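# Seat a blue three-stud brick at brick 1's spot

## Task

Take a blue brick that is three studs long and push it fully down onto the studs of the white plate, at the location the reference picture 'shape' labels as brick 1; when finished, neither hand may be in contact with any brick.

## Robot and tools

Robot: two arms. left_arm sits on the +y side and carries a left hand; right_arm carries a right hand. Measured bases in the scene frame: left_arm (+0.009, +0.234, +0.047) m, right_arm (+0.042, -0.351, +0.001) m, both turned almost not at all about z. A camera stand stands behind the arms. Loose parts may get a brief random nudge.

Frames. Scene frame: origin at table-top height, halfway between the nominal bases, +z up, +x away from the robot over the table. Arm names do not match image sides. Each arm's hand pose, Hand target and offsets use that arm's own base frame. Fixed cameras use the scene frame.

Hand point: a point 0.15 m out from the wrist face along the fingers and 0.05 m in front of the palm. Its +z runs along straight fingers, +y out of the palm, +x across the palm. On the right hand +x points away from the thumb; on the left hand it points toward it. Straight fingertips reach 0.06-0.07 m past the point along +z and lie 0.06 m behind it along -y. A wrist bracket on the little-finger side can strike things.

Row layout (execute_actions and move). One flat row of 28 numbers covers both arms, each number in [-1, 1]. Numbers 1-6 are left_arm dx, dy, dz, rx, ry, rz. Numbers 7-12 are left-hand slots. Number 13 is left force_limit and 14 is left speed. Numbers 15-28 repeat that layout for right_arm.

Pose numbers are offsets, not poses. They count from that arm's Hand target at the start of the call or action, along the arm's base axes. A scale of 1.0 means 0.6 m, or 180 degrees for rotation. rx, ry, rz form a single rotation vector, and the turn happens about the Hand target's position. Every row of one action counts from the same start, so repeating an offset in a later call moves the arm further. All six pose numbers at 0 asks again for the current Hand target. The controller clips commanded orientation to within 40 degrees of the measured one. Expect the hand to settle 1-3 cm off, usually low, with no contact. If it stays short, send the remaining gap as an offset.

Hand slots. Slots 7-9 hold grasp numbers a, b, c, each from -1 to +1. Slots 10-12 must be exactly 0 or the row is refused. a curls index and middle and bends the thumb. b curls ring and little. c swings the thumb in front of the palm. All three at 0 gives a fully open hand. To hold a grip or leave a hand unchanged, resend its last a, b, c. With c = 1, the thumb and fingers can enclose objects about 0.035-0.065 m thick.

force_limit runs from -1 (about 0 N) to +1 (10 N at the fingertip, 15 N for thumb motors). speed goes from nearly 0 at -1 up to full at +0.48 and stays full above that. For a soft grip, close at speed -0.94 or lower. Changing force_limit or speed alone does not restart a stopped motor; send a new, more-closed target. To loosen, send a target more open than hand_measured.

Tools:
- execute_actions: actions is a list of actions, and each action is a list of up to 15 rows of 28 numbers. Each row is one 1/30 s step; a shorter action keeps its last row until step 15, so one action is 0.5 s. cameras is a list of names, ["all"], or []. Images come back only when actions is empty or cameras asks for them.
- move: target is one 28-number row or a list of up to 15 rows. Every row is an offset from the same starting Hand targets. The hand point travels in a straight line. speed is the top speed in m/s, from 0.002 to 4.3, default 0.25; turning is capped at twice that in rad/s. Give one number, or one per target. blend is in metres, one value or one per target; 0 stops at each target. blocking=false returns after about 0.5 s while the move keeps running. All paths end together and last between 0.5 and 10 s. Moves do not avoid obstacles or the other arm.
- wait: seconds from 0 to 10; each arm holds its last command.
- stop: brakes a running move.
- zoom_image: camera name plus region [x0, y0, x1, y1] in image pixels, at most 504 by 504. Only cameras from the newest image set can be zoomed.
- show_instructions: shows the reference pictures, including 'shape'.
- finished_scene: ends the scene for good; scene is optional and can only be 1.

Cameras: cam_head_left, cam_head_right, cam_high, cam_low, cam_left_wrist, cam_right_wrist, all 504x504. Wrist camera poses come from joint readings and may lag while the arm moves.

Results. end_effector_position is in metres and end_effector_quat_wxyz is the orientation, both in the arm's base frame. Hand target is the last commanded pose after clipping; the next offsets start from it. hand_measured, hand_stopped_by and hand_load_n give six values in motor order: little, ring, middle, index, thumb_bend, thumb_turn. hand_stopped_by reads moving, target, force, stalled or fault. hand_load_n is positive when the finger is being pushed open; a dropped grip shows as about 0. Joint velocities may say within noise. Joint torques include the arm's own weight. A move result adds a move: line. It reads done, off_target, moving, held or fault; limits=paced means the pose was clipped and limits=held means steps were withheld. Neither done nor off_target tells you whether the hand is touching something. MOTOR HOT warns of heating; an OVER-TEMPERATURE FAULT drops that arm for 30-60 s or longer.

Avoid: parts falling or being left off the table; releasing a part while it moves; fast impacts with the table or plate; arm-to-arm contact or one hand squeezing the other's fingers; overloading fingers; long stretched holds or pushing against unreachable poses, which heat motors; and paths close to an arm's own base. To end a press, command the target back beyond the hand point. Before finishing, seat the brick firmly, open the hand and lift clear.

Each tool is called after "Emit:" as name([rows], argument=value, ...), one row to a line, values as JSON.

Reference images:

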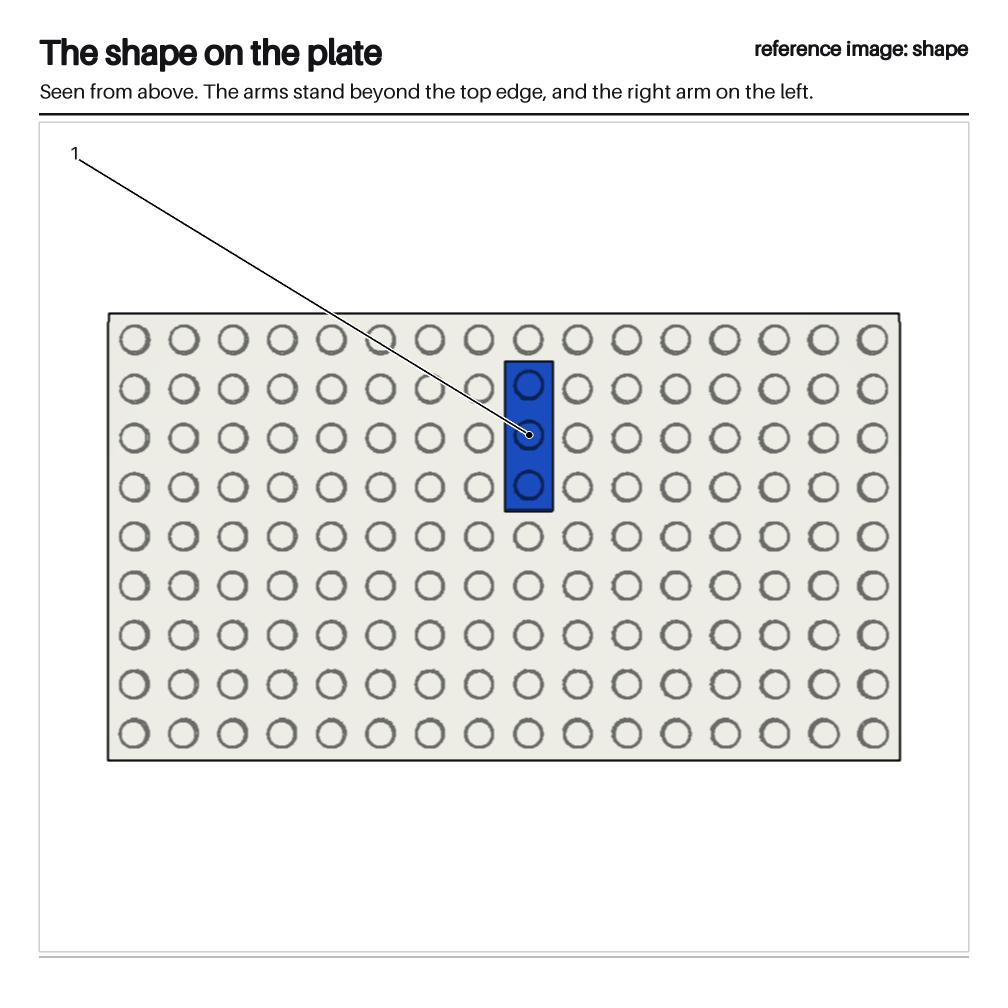

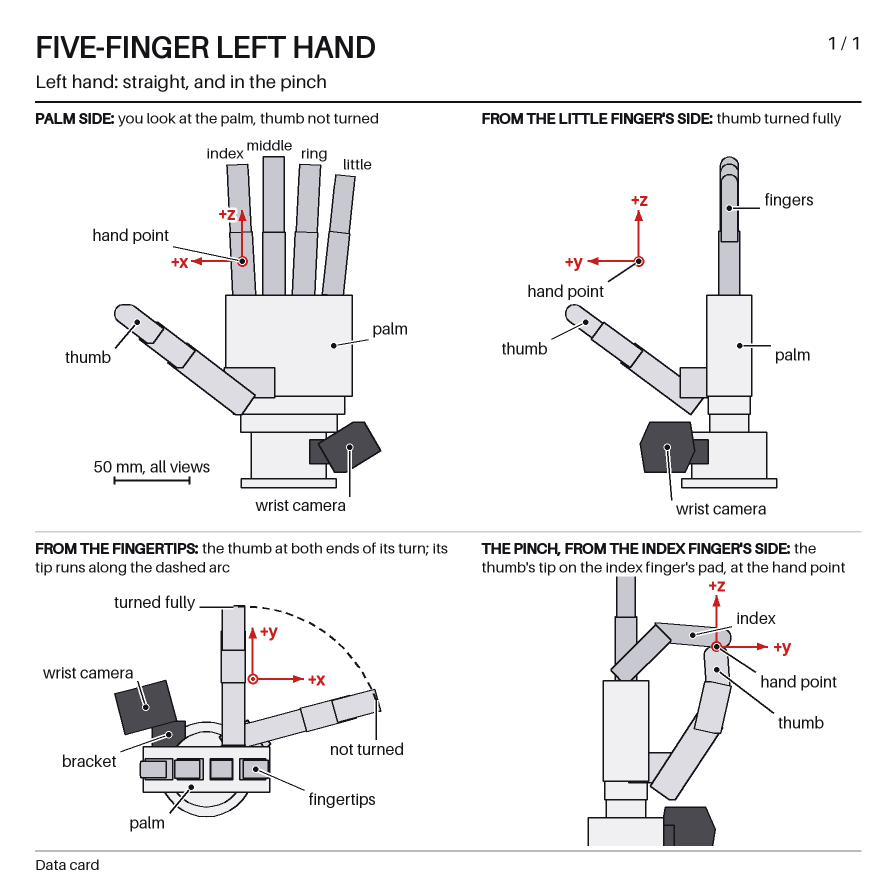

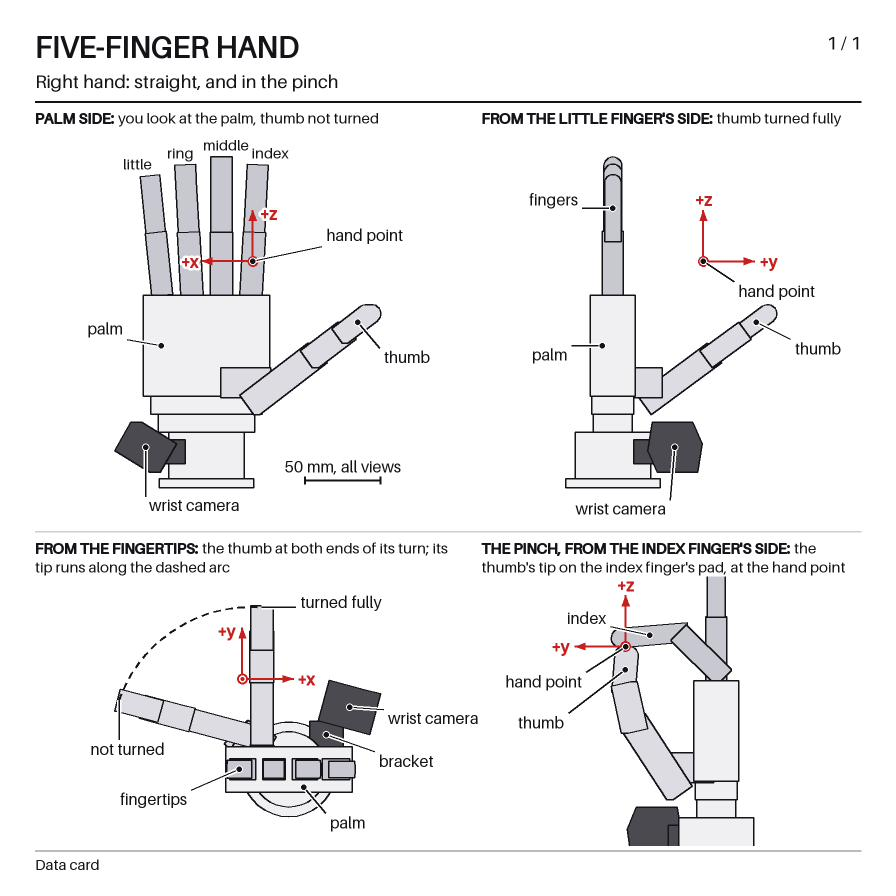

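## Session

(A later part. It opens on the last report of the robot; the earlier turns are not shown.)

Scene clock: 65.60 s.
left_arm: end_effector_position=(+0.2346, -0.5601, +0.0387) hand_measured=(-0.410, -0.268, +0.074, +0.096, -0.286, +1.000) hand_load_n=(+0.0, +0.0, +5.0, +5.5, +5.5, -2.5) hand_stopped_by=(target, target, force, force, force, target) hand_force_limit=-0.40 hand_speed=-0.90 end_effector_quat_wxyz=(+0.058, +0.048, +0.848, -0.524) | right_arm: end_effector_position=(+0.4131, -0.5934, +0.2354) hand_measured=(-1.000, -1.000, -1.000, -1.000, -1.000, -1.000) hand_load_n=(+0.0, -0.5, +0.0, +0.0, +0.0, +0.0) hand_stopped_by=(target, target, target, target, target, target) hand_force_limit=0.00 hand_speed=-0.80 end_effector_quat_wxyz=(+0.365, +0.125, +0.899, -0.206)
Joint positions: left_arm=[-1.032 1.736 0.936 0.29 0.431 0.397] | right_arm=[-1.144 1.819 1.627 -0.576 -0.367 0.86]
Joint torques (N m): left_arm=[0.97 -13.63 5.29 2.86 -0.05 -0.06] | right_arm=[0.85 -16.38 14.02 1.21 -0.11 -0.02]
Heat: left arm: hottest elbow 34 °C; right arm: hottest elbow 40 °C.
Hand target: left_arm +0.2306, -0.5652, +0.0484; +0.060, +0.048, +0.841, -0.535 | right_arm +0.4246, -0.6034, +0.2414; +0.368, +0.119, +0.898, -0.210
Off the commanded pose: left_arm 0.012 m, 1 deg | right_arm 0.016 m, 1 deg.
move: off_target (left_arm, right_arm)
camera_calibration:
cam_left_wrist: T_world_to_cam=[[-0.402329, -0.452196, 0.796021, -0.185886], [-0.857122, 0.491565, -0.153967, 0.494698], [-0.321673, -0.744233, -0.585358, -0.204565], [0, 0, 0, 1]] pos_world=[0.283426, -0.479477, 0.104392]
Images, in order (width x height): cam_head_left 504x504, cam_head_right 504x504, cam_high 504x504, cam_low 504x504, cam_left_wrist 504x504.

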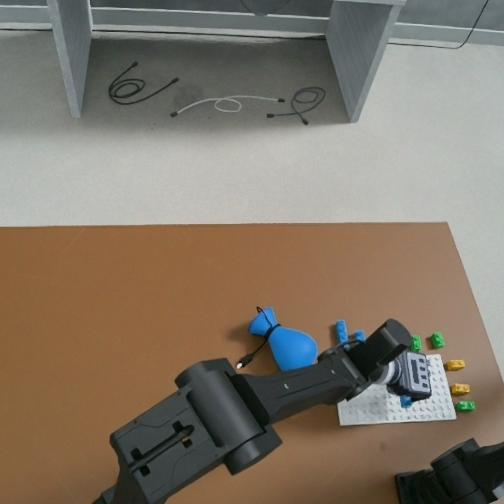

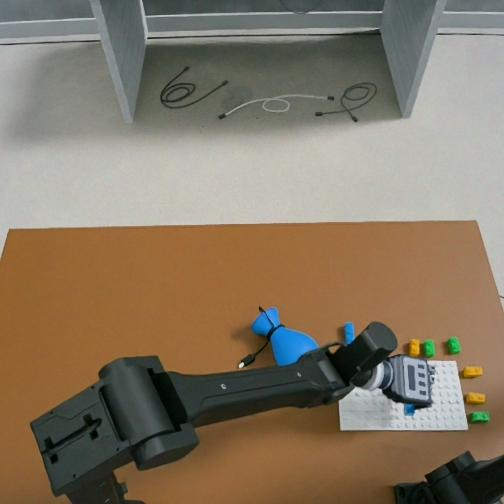

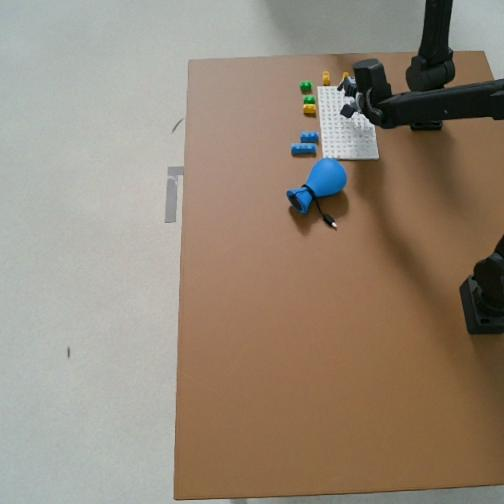

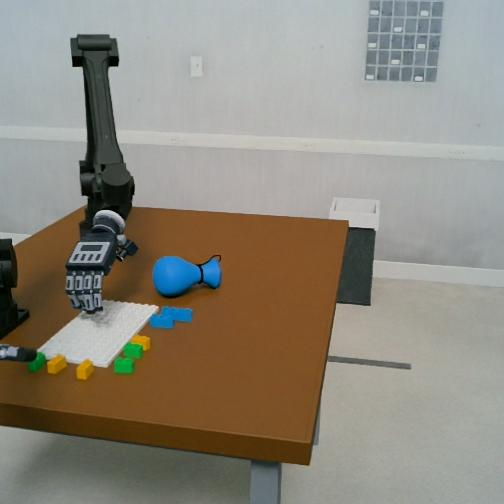

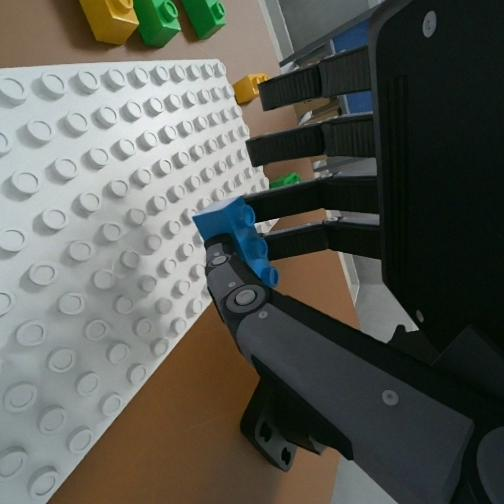

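Emit:
move(target=[-0.0052,0.013,-0.033,-0.011,0,0.03,0.70,0.33,1,0,0,0,-0.4,-0.9,0,0,0,0,0,0,0,0,0,0,0,0,0,-0.8], speed=0.1, cameras=["cam_head_left","cam_head_right","cam_low","cam_left_wrist","cam_high"])

Emit:
zoom_image(camera="cam_head_right", region=[385, 385, 445, 445])

Emit:
zoom_image(camera="cam_head_left", region=[380, 375, 440, 435])

Emit:
zoom_image(camera="cam_low", region=[60, 280, 120, 340])

Emit:
zoom_image(camera="cam_left_wrist", region=[145, 150, 295, 300])

Scene clock: 76.00 s.
left_arm: end_effector_position=(+0.2358, -0.5525, +0.0302) hand_measured=(-0.410, -0.268, +0.074, +0.096, -0.286, +1.000) hand_load_n=(+0.0, +0.0, +4.5, +5.5, +5.5, -3.0) hand_stopped_by=(target, target, force, force, force, target) hand_force_limit=-0.40 hand_speed=-0.90 end_effector_quat_wxyz=(+0.091, +0.007, +0.836, -0.541) | right_arm: end_effector_position=(+0.4131, -0.5934, +0.2354) hand_measured=(-1.000, -1.000, -1.000, -1.000, -1.000, -1.000) hand_load_n=(+0.0, +0.0, +0.0, +0.0, +0.0, +0.0) hand_stopped_by=(target, target, target, target, target, target) hand_force_limit=0.00 hand_speed=-0.80 end_effector_quat_wxyz=(+0.365, +0.125, +0.899, -0.206)
Joint positions: left_arm=[-1.044 1.736 0.854 0.448 0.337 0.327] | right_arm=[-1.144 1.819 1.627 -0.576 -0.367 0.86]
Joint torques (N m): left_arm=[1.03 -11.52 4.81 3.15 -0.11 -0.04] | right_arm=[0.67 -16.09 13.98 1.21 -0.11 -0.03]
Heat: left arm: hottest elbow 34 °C; right arm: hottest elbow 41 °C.
Hand target: left_arm +0.2274, -0.5573, +0.0285; +0.086, +0.007, +0.833, -0.546 | right_arm +0.4246, -0.6034, +0.2414; +0.368, +0.119, +0.898, -0.210
Off the commanded pose: left_arm 0.010 m, 1 deg | right_arm 0.016 m, 1 deg.
move: off_target (right_arm)
camera_calibration:
cam_left_wrist: T_world_to_cam=[[-0.366685, -0.450659, 0.813909, -0.18325], [-0.8997, 0.394461, -0.186924, 0.447962], [-0.236816, -0.800817, -0.550101, -0.255924], [0, 0, 0, 1]] pos_world=[0.275229, -0.464234, 0.0920993]
Images, in order (width x height): cam_head_left 504x504, cam_head_right 504x504, cam_high 504x504, cam_low 504x504, cam_left_wrist 504x504.

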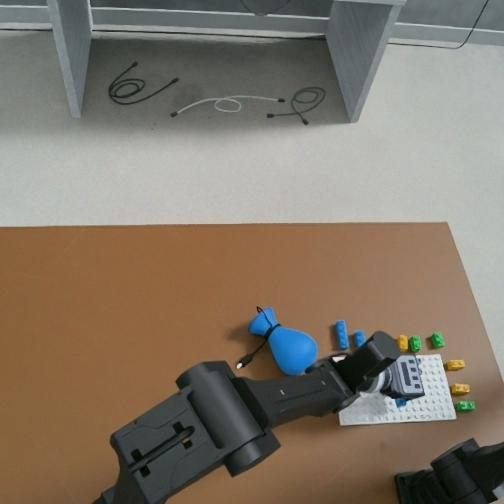

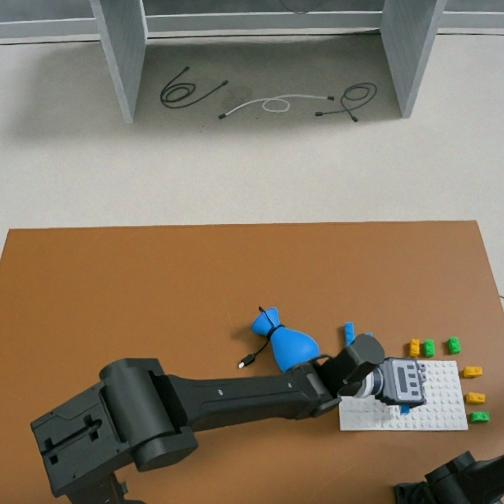

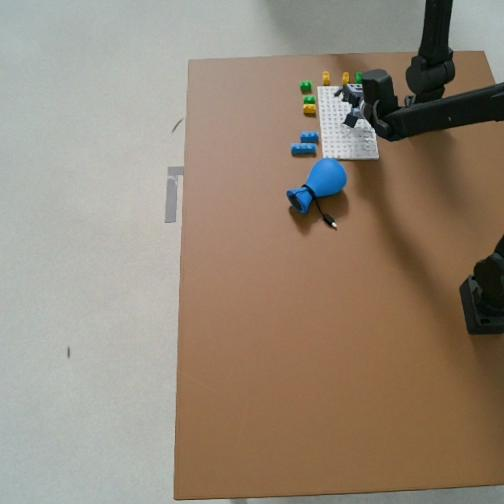

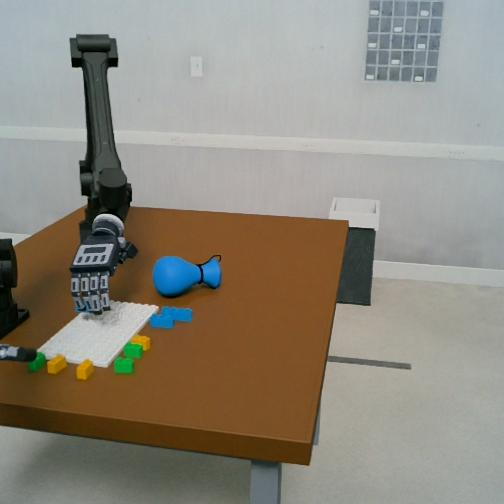

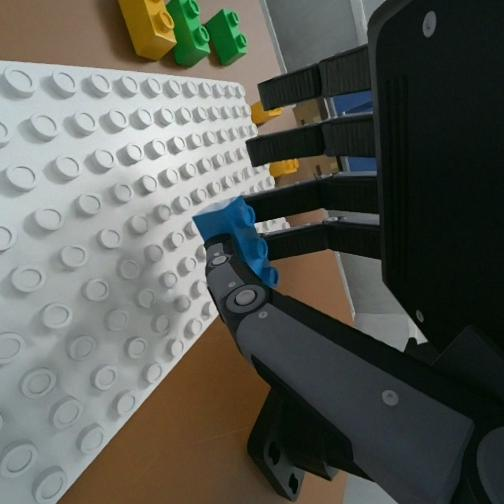

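Scaled by 8.400 from the camera's 504x504 image, which has a finer 720x720 frame.

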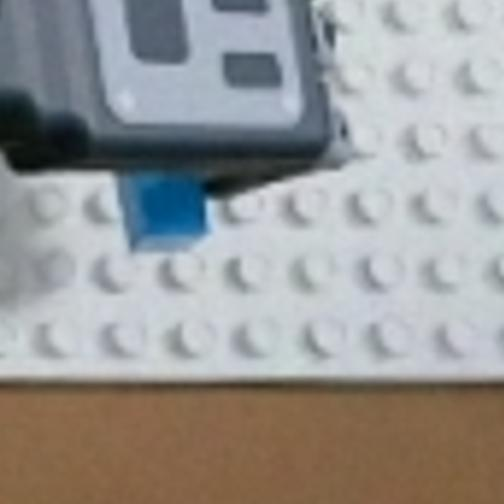

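Scaled by 8.400 from the camera's 504x504 image, which has a finer 720x720 frame.

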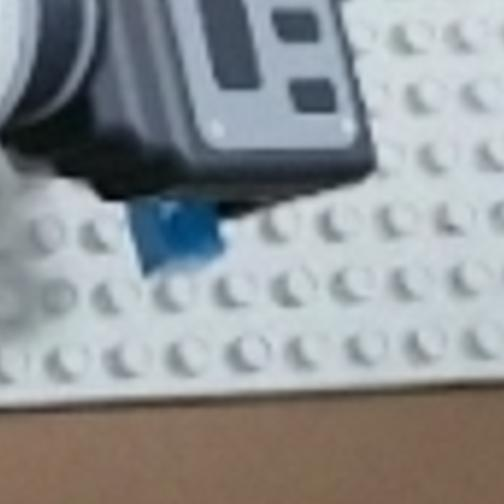

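Scaled by 8.400 from the camera's 504x504 image, which has a finer 720x720 frame.

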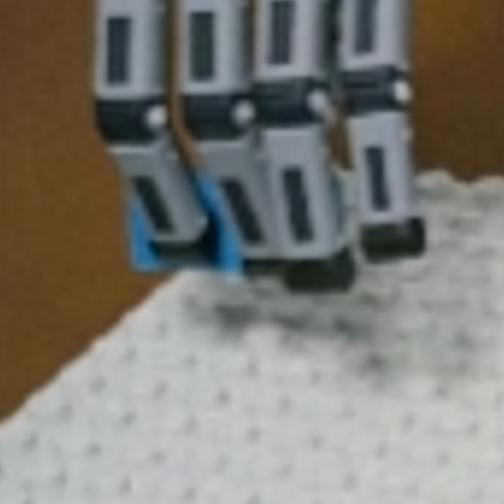

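Scaled by 3.360 from the camera's 504x504 image, which has a finer 720x720 frame.

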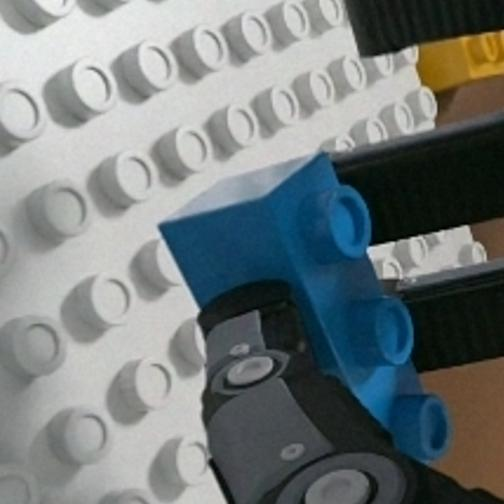

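Emit:
move(target=[-0.0075,-0.001,-0.032,0,0,0,0.70,0.33,1,0,0,0,-0.4,-0.9,0,0,0,0,0,0,0,0,0,0,0,0,0,-0.8], speed=0.08, cameras=["cam_head_left","cam_head_right","cam_low","cam_left_wrist"])

Emit:
zoom_image(camera="cam_head_right", region=[385, 385, 445, 445])

Emit:
zoom_image(camera="cam_head_left", region=[380, 375, 440, 435])

Emit:
zoom_image(camera="cam_low", region=[60, 280, 120, 340])

Emit:
zoom_image(camera="cam_left_wrist", region=[145, 150, 295, 300])

Scene clock: 85.63 s.
left_arm: end_effector_position=(+0.2316, -0.5533, +0.0166) hand_measured=(-0.410, -0.268, +0.074, +0.096, -0.286, +1.000) hand_load_n=(+0.0, +0.0, +4.5, +5.0, +5.5, -3.0) hand_stopped_by=(target, target, force, force, force, target) hand_force_limit=-0.40 hand_speed=-0.90 end_effector_quat_wxyz=(+0.093, +0.008, +0.833, -0.545) | right_arm: end_effector_position=(+0.4131, -0.5934, +0.2354) hand_measured=(-1.000, -1.000, -1.000, -1.000, -1.000, -1.000) hand_load_n=(+0.0, +0.0, +0.0, +0.0, +0.0, +0.0) hand_stopped_by=(target, target, target, target, target, target) hand_force_limit=0.00 hand_speed=-0.80 end_effector_quat_wxyz=(+0.365, +0.125, +0.899, -0.206)
Joint positions: left_arm=[-1.053 1.768 0.838 0.506 0.328 0.323] | right_arm=[-1.144 1.819 1.627 -0.576 -0.367 0.86]
Joint torques (N m): left_arm=[0.03 -10.52 4.77 3.18 -0.13 -0.04] | right_arm=[0.67 -16.21 13.98 1.25 -0.11 -0.03]
Heat: left arm: hottest elbow 33 °C; right arm: hottest elbow 42 °C.
Hand target: left_arm +0.2229, -0.5579, +0.0091; +0.086, +0.007, +0.833, -0.546 | right_arm +0.4246, -0.6034, +0.2414; +0.368, +0.119, +0.898, -0.210
Off the commanded pose: left_arm 0.012 m, 1 deg | right_arm 0.016 m, 1 deg.
move: off_target (left_arm, right_arm)
camera_calibration:
cam_left_wrist: T_world_to_cam=[[-0.369991, -0.444529, 0.815782, -0.169968], [-0.899077, 0.392518, -0.193882, 0.44099], [-0.234023, -0.805186, -0.544894, -0.26823], [0, 0, 0, 1]] pos_world=[0.270825, -0.464627, 0.078]
Images, in order (width x height): cam_head_left 504x504, cam_head_right 504x504, cam_low 504x504, cam_left_wrist 504x504.

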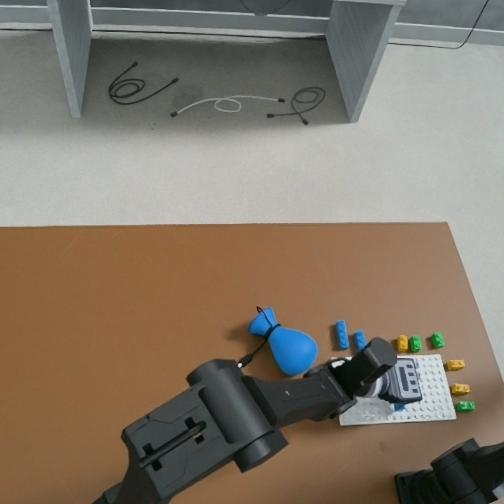

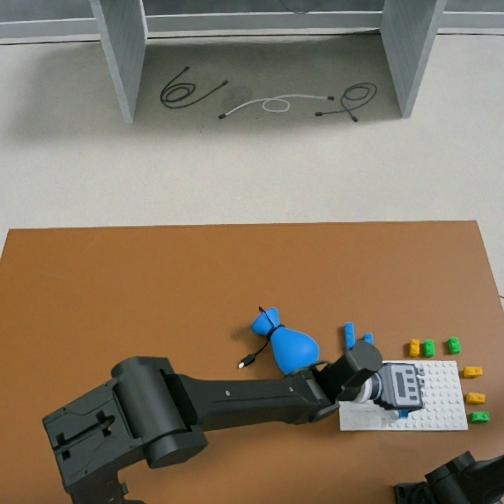

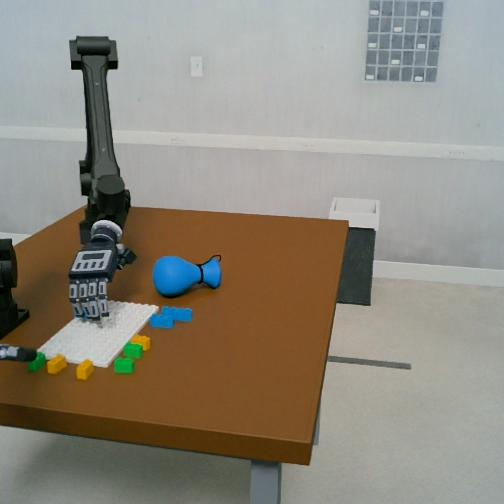

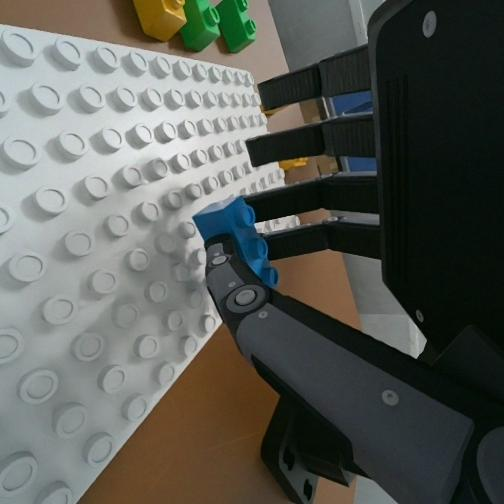

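Scaled by 8.400 from the camera's 504x504 image, which has a finer 720x720 frame.

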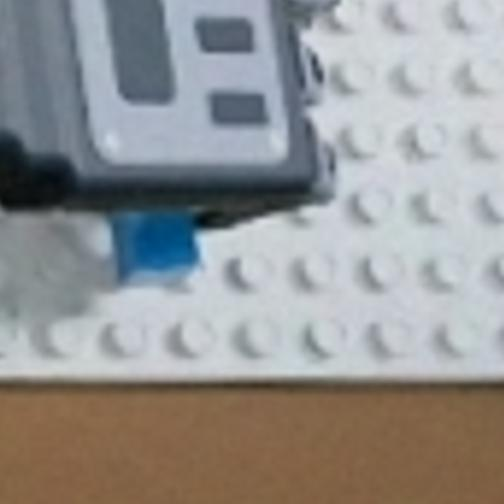

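Scaled by 8.400 from the camera's 504x504 image, which has a finer 720x720 frame.

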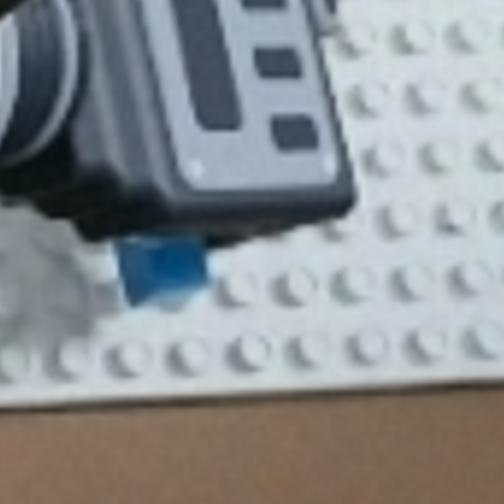

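Scaled by 8.400 from the camera's 504x504 image, which has a finer 720x720 frame.

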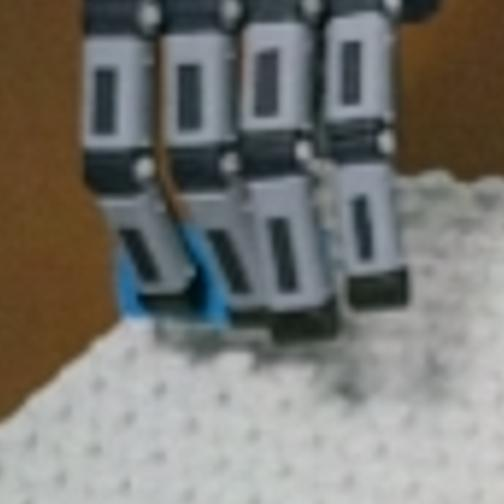

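Scaled by 3.360 from the camera's 504x504 image, which has a finer 720x720 frame.

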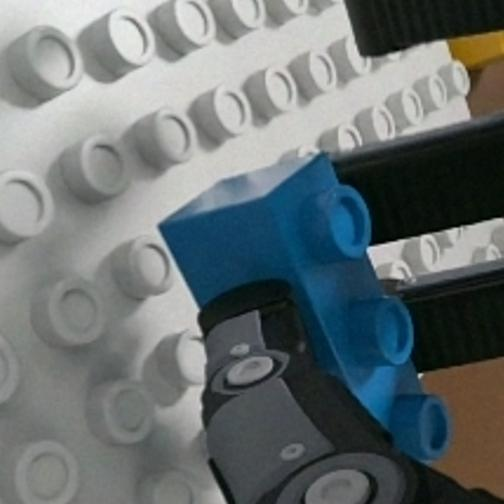

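Emit:
move(target=[0,0.0025,-0.0125,0,0,0,0.70,0.33,1,0,0,0,-0.4,-0.9,0,0,0,0,0,0,0,0,0,0,0,0,0,-0.8], speed=0.05, cameras=["cam_head_left","cam_head_right","cam_low","cam_left_wrist"])

Emit:
zoom_image(camera="cam_head_right", region=[385, 385, 445, 445])

Emit:
zoom_image(camera="cam_head_left", region=[380, 375, 440, 435])

Emit:
zoom_image(camera="cam_low", region=[60, 280, 120, 340])

Emit:
zoom_image(camera="cam_left_wrist", region=[145, 150, 295, 300])

Scene clock: 91.47 s.
left_arm: end_effector_position=(+0.2314, -0.5530, +0.0106) hand_measured=(-0.410, -0.268, +0.074, +0.096, -0.286, +1.000) hand_load_n=(+0.0, -0.5, +5.0, +5.0, +5.5, -2.5) hand_stopped_by=(target, target, force, force, force, target) hand_force_limit=-0.40 hand_speed=-0.90 end_effector_quat_wxyz=(+0.094, +0.008, +0.833, -0.546) | right_arm: end_effector_position=(+0.4131, -0.5934, +0.2354) hand_measured=(-1.000, -1.000, -1.000, -1.000, -1.000, -1.000) hand_load_n=(+0.0, +0.0, +0.0, +0.0, +0.0, +0.0) hand_stopped_by=(target, target, target, target, target, target) hand_force_limit=0.00 hand_speed=-0.80 end_effector_quat_wxyz=(+0.365, +0.125, +0.899, -0.206)
Joint positions: left_arm=[-1.053 1.782 0.833 0.528 0.328 0.323] | right_arm=[-1.144 1.819 1.627 -0.576 -0.367 0.86]
Joint torques (N m): left_arm=[0.15 -10.81 4.45 3.11 -0.09 -0.04] | right_arm=[0.79 -16.26 14.02 1.18 -0.09 -0.02]
Heat: left arm: hottest elbow 33 °C; right arm: hottest elbow 42 °C.
Hand target: left_arm +0.2229, -0.5565, +0.0018; +0.086, +0.007, +0.833, -0.546 | right_arm +0.4246, -0.6034, +0.2414; +0.368, +0.119, +0.898, -0.210
Off the commanded pose: left_arm 0.013 m, 1 deg | right_arm 0.016 m, 1 deg.
move: off_target (left_arm, right_arm)
camera_calibration:
cam_left_wrist: T_world_to_cam=[[-0.370788, -0.442621, 0.816458, -0.163746], [-0.898923, 0.391937, -0.195761, 0.439143], [-0.233352, -0.806519, -0.543207, -0.272195], [0, 0, 0, 1]] pos_world=[0.270524, -0.464124, 0.0718002]
Images, in order (width x height): cam_head_left 504x504, cam_head_right 504x504, cam_low 504x504, cam_left_wrist 504x504.

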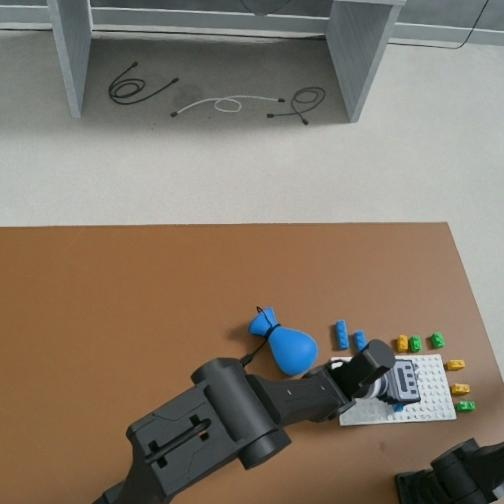

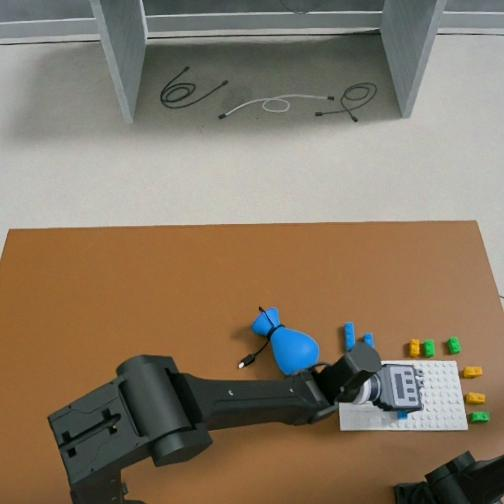

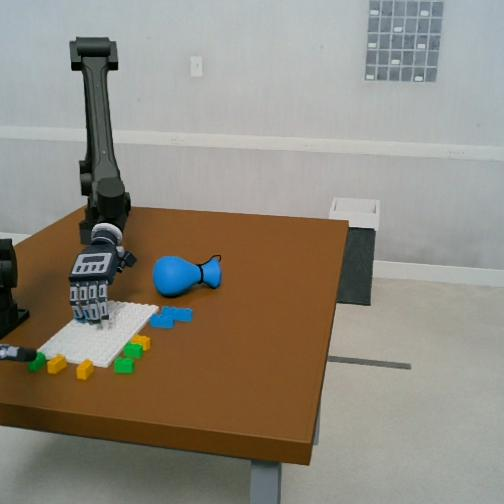

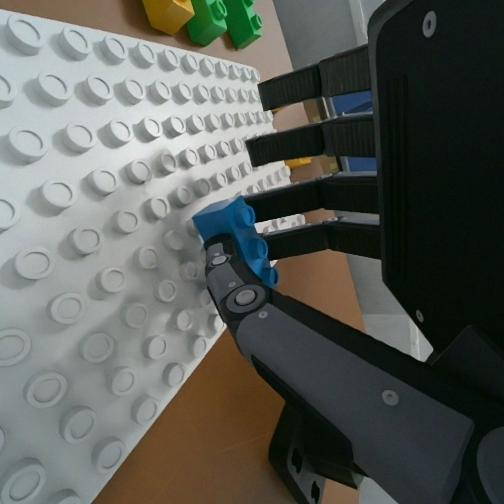

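Scaled by 8.400 from the camera's 504x504 image, which has a finer 720x720 frame.

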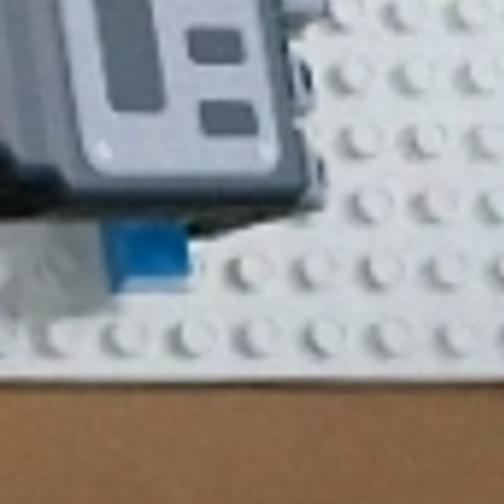

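Scaled by 8.400 from the camera's 504x504 image, which has a finer 720x720 frame.

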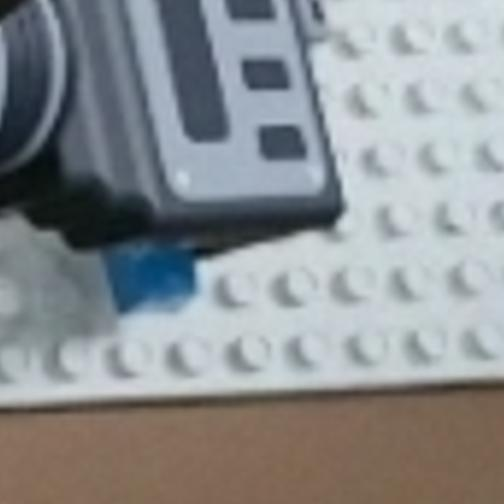

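Scaled by 8.400 from the camera's 504x504 image, which has a finer 720x720 frame.

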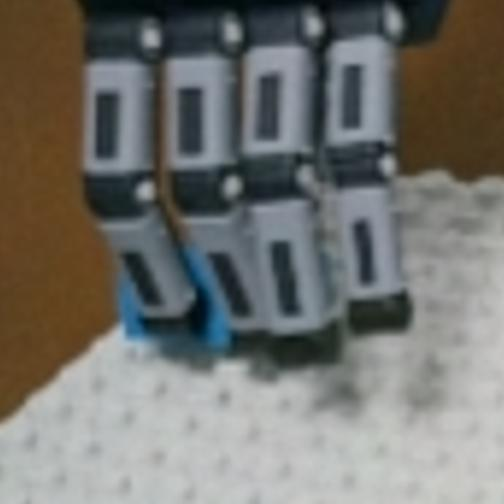

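Scaled by 3.360 from the camera's 504x504 image, which has a finer 720x720 frame.

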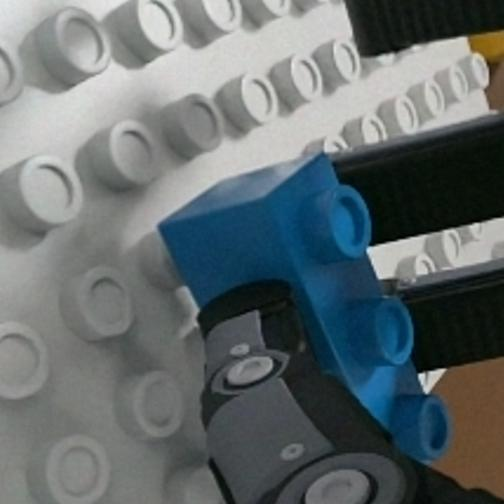

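Emit:
zoom_image(camera="cam_left_wrist", region=[0, 20, 310, 330])

Emit:
zoom_image(camera="cam_left_wrist", region=[150, 130, 310, 290])

Emit:
zoom_image(camera="cam_head_right", region=[330, 330, 480, 440])

Scaled by 1.626 from the camera's 504x504 image, which has a finer 720x720 frame.

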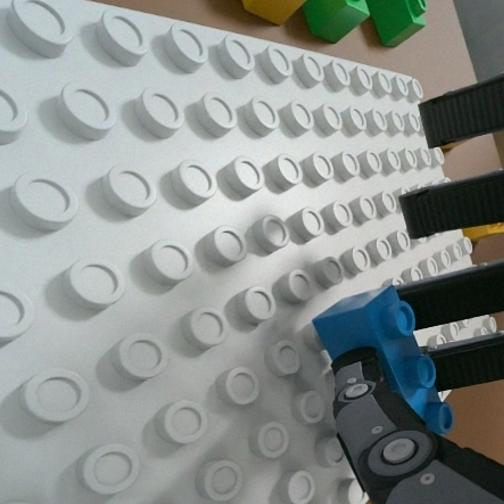

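Scaled by 3.150 from the camera's 504x504 image, which has a finer 720x720 frame.

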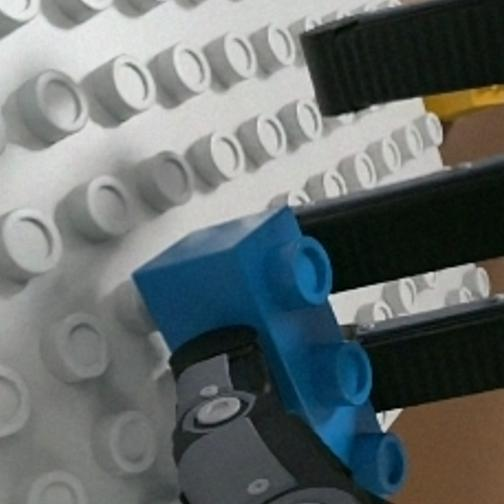

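Scaled by 3.360 from the camera's 504x504 image, which has a finer 720x720 frame.

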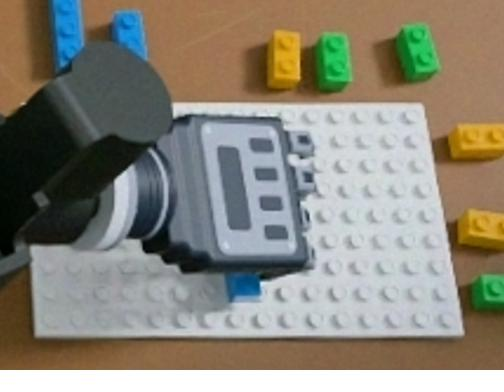

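Emit:
zoom_image(camera="cam_head_right", region=[392, 404, 416, 428])

Emit:
zoom_image(camera="cam_head_left", region=[387, 398, 411, 422])

Emit:
zoom_image(camera="cam_low", region=[66, 300, 106, 340])

Scaled by 21.000 from the camera's 504x504 image, which has a finer 720x720 frame.

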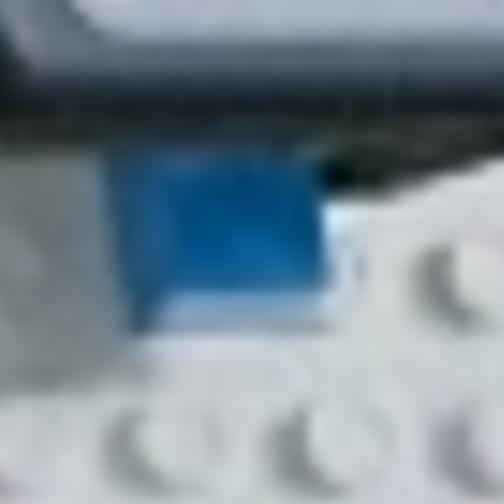

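Scaled by 21.000 from the camera's 504x504 image, which has a finer 720x720 frame.

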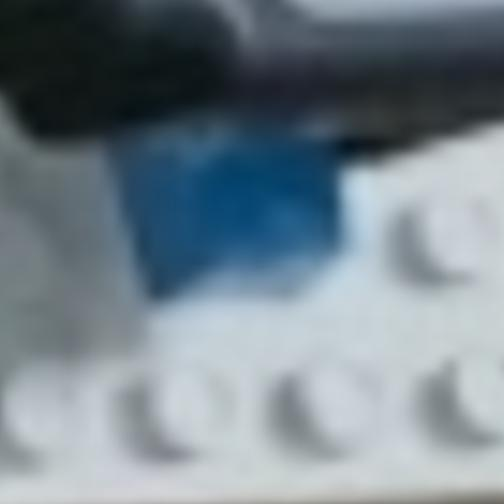

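Scaled by 12.600 from the camera's 504x504 image, which has a finer 720x720 frame.

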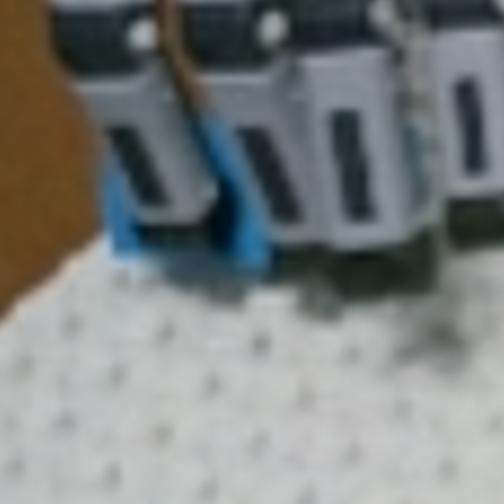

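Emit:
move(target=[0,0.0083,0.002,0,0,0.006,0.70,0.33,1,0,0,0,-0.4,-0.9,0,0,0,0,0,0,0,0,0,0,0,0,0,-0.8], speed=0.05, cameras=["cam_head_left","cam_head_right","cam_low","cam_left_wrist"])

Emit:
zoom_image(camera="cam_head_right", region=[392, 404, 416, 428])

Emit:
zoom_image(camera="cam_head_left", region=[387, 398, 411, 422])

Emit:
zoom_image(camera="cam_left_wrist", region=[145, 150, 295, 300])

Scene clock: 104.57 s.
left_arm: end_effector_position=(+0.2310, -0.5473, +0.0051) hand_measured=(-0.410, -0.268, +0.074, +0.096, -0.286, +1.000) hand_load_n=(+0.0, +0.0, +4.5, +5.5, +5.5, -2.5) hand_stopped_by=(target, target, force, force, force, target) hand_force_limit=-0.40 hand_speed=-0.90 end_effector_quat_wxyz=(+0.096, +0.000, +0.836, -0.541) | right_arm: end_effector_position=(+0.4131, -0.5934, +0.2354) hand_measured=(-1.000, -1.000, -1.000, -1.000, -1.000, -1.000) hand_load_n=(+0.0, +0.0, +0.0, +0.0, +0.0, +0.0) hand_stopped_by=(target, target, target, target, target, target) hand_force_limit=0.00 hand_speed=-0.80 end_effector_quat_wxyz=(+0.365, +0.125, +0.899, -0.206)
Joint positions: left_arm=[-1.053 1.782 0.817 0.535 0.312 0.316] | right_arm=[-1.144 1.819 1.627 -0.576 -0.367 0.86]
Joint torques (N m): left_arm=[0.73 -11.34 4.46 2.93 -0.13 -0.04] | right_arm=[0.67 -16.26 14.01 1.21 -0.1 -0.03]
Heat: left arm: hottest elbow 33 °C; right arm: hottest elbow 42 °C.
Hand target: left_arm +0.2230, -0.5515, +0.0030; +0.091, -0.001, +0.833, -0.545 | right_arm +0.4246, -0.6034, +0.2414; +0.368, +0.119, +0.898, -0.210
Off the commanded pose: left_arm 0.009 m, 1 deg | right_arm 0.016 m, 1 deg.
move: off_target (right_arm)
camera_calibration:
cam_left_wrist: T_world_to_cam=[[-0.359253, -0.456678, 0.813869, -0.167216], [-0.906465, 0.378156, -0.187936, 0.429562], [-0.221943, -0.80526, -0.549816, -0.272496], [0, 0, 0, 1]] pos_world=[0.268831, -0.458235, 0.0669993]
Images, in order (width x height): cam_head_left 504x504, cam_head_right 504x504, cam_low 504x504, cam_left_wrist 504x504.

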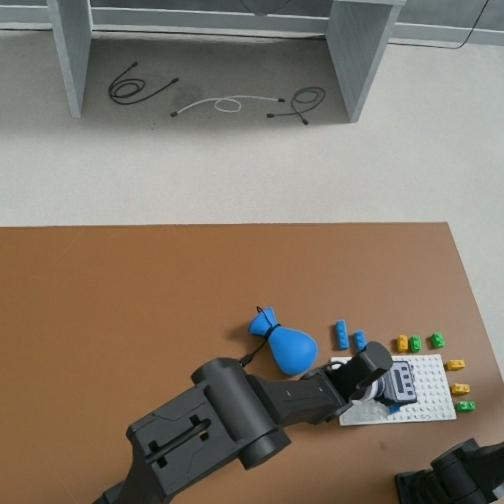

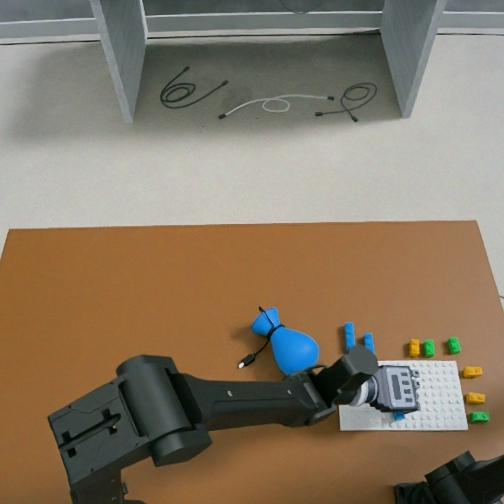

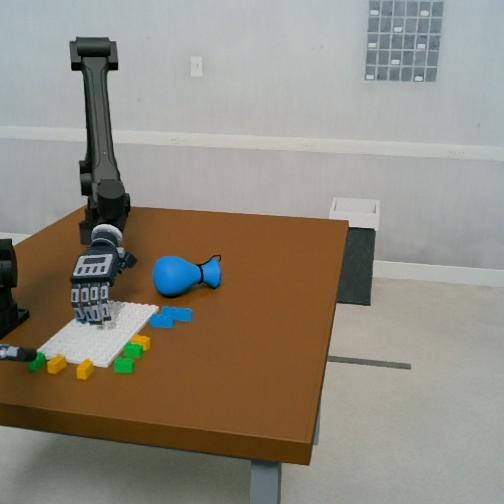

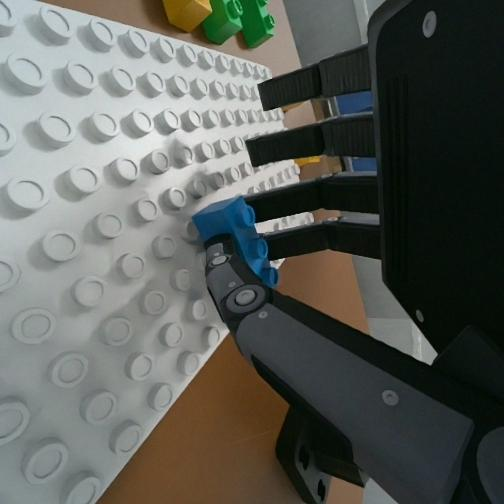

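Scaled by 21.000 from the camera's 504x504 image, which has a finer 720x720 frame.

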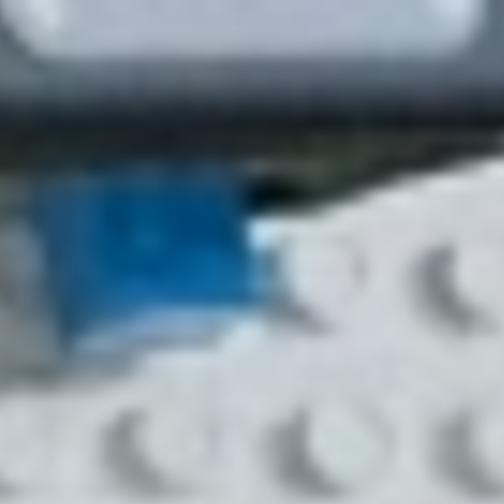

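Scaled by 21.000 from the camera's 504x504 image, which has a finer 720x720 frame.

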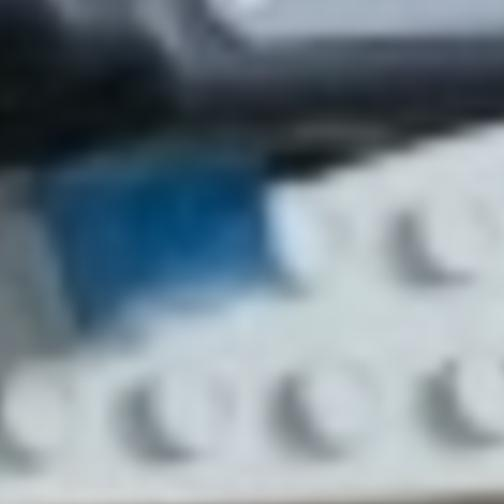

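Scaled by 3.360 from the camera's 504x504 image, which has a finer 720x720 frame.

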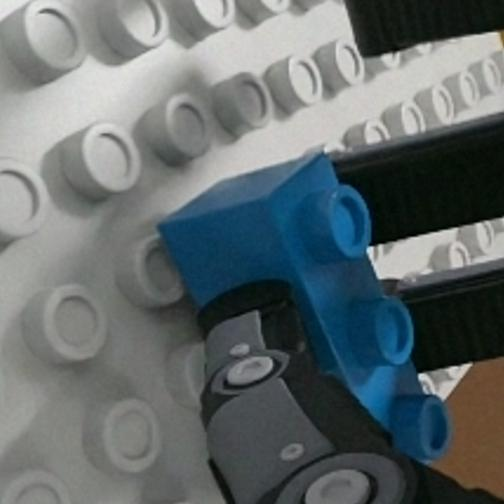

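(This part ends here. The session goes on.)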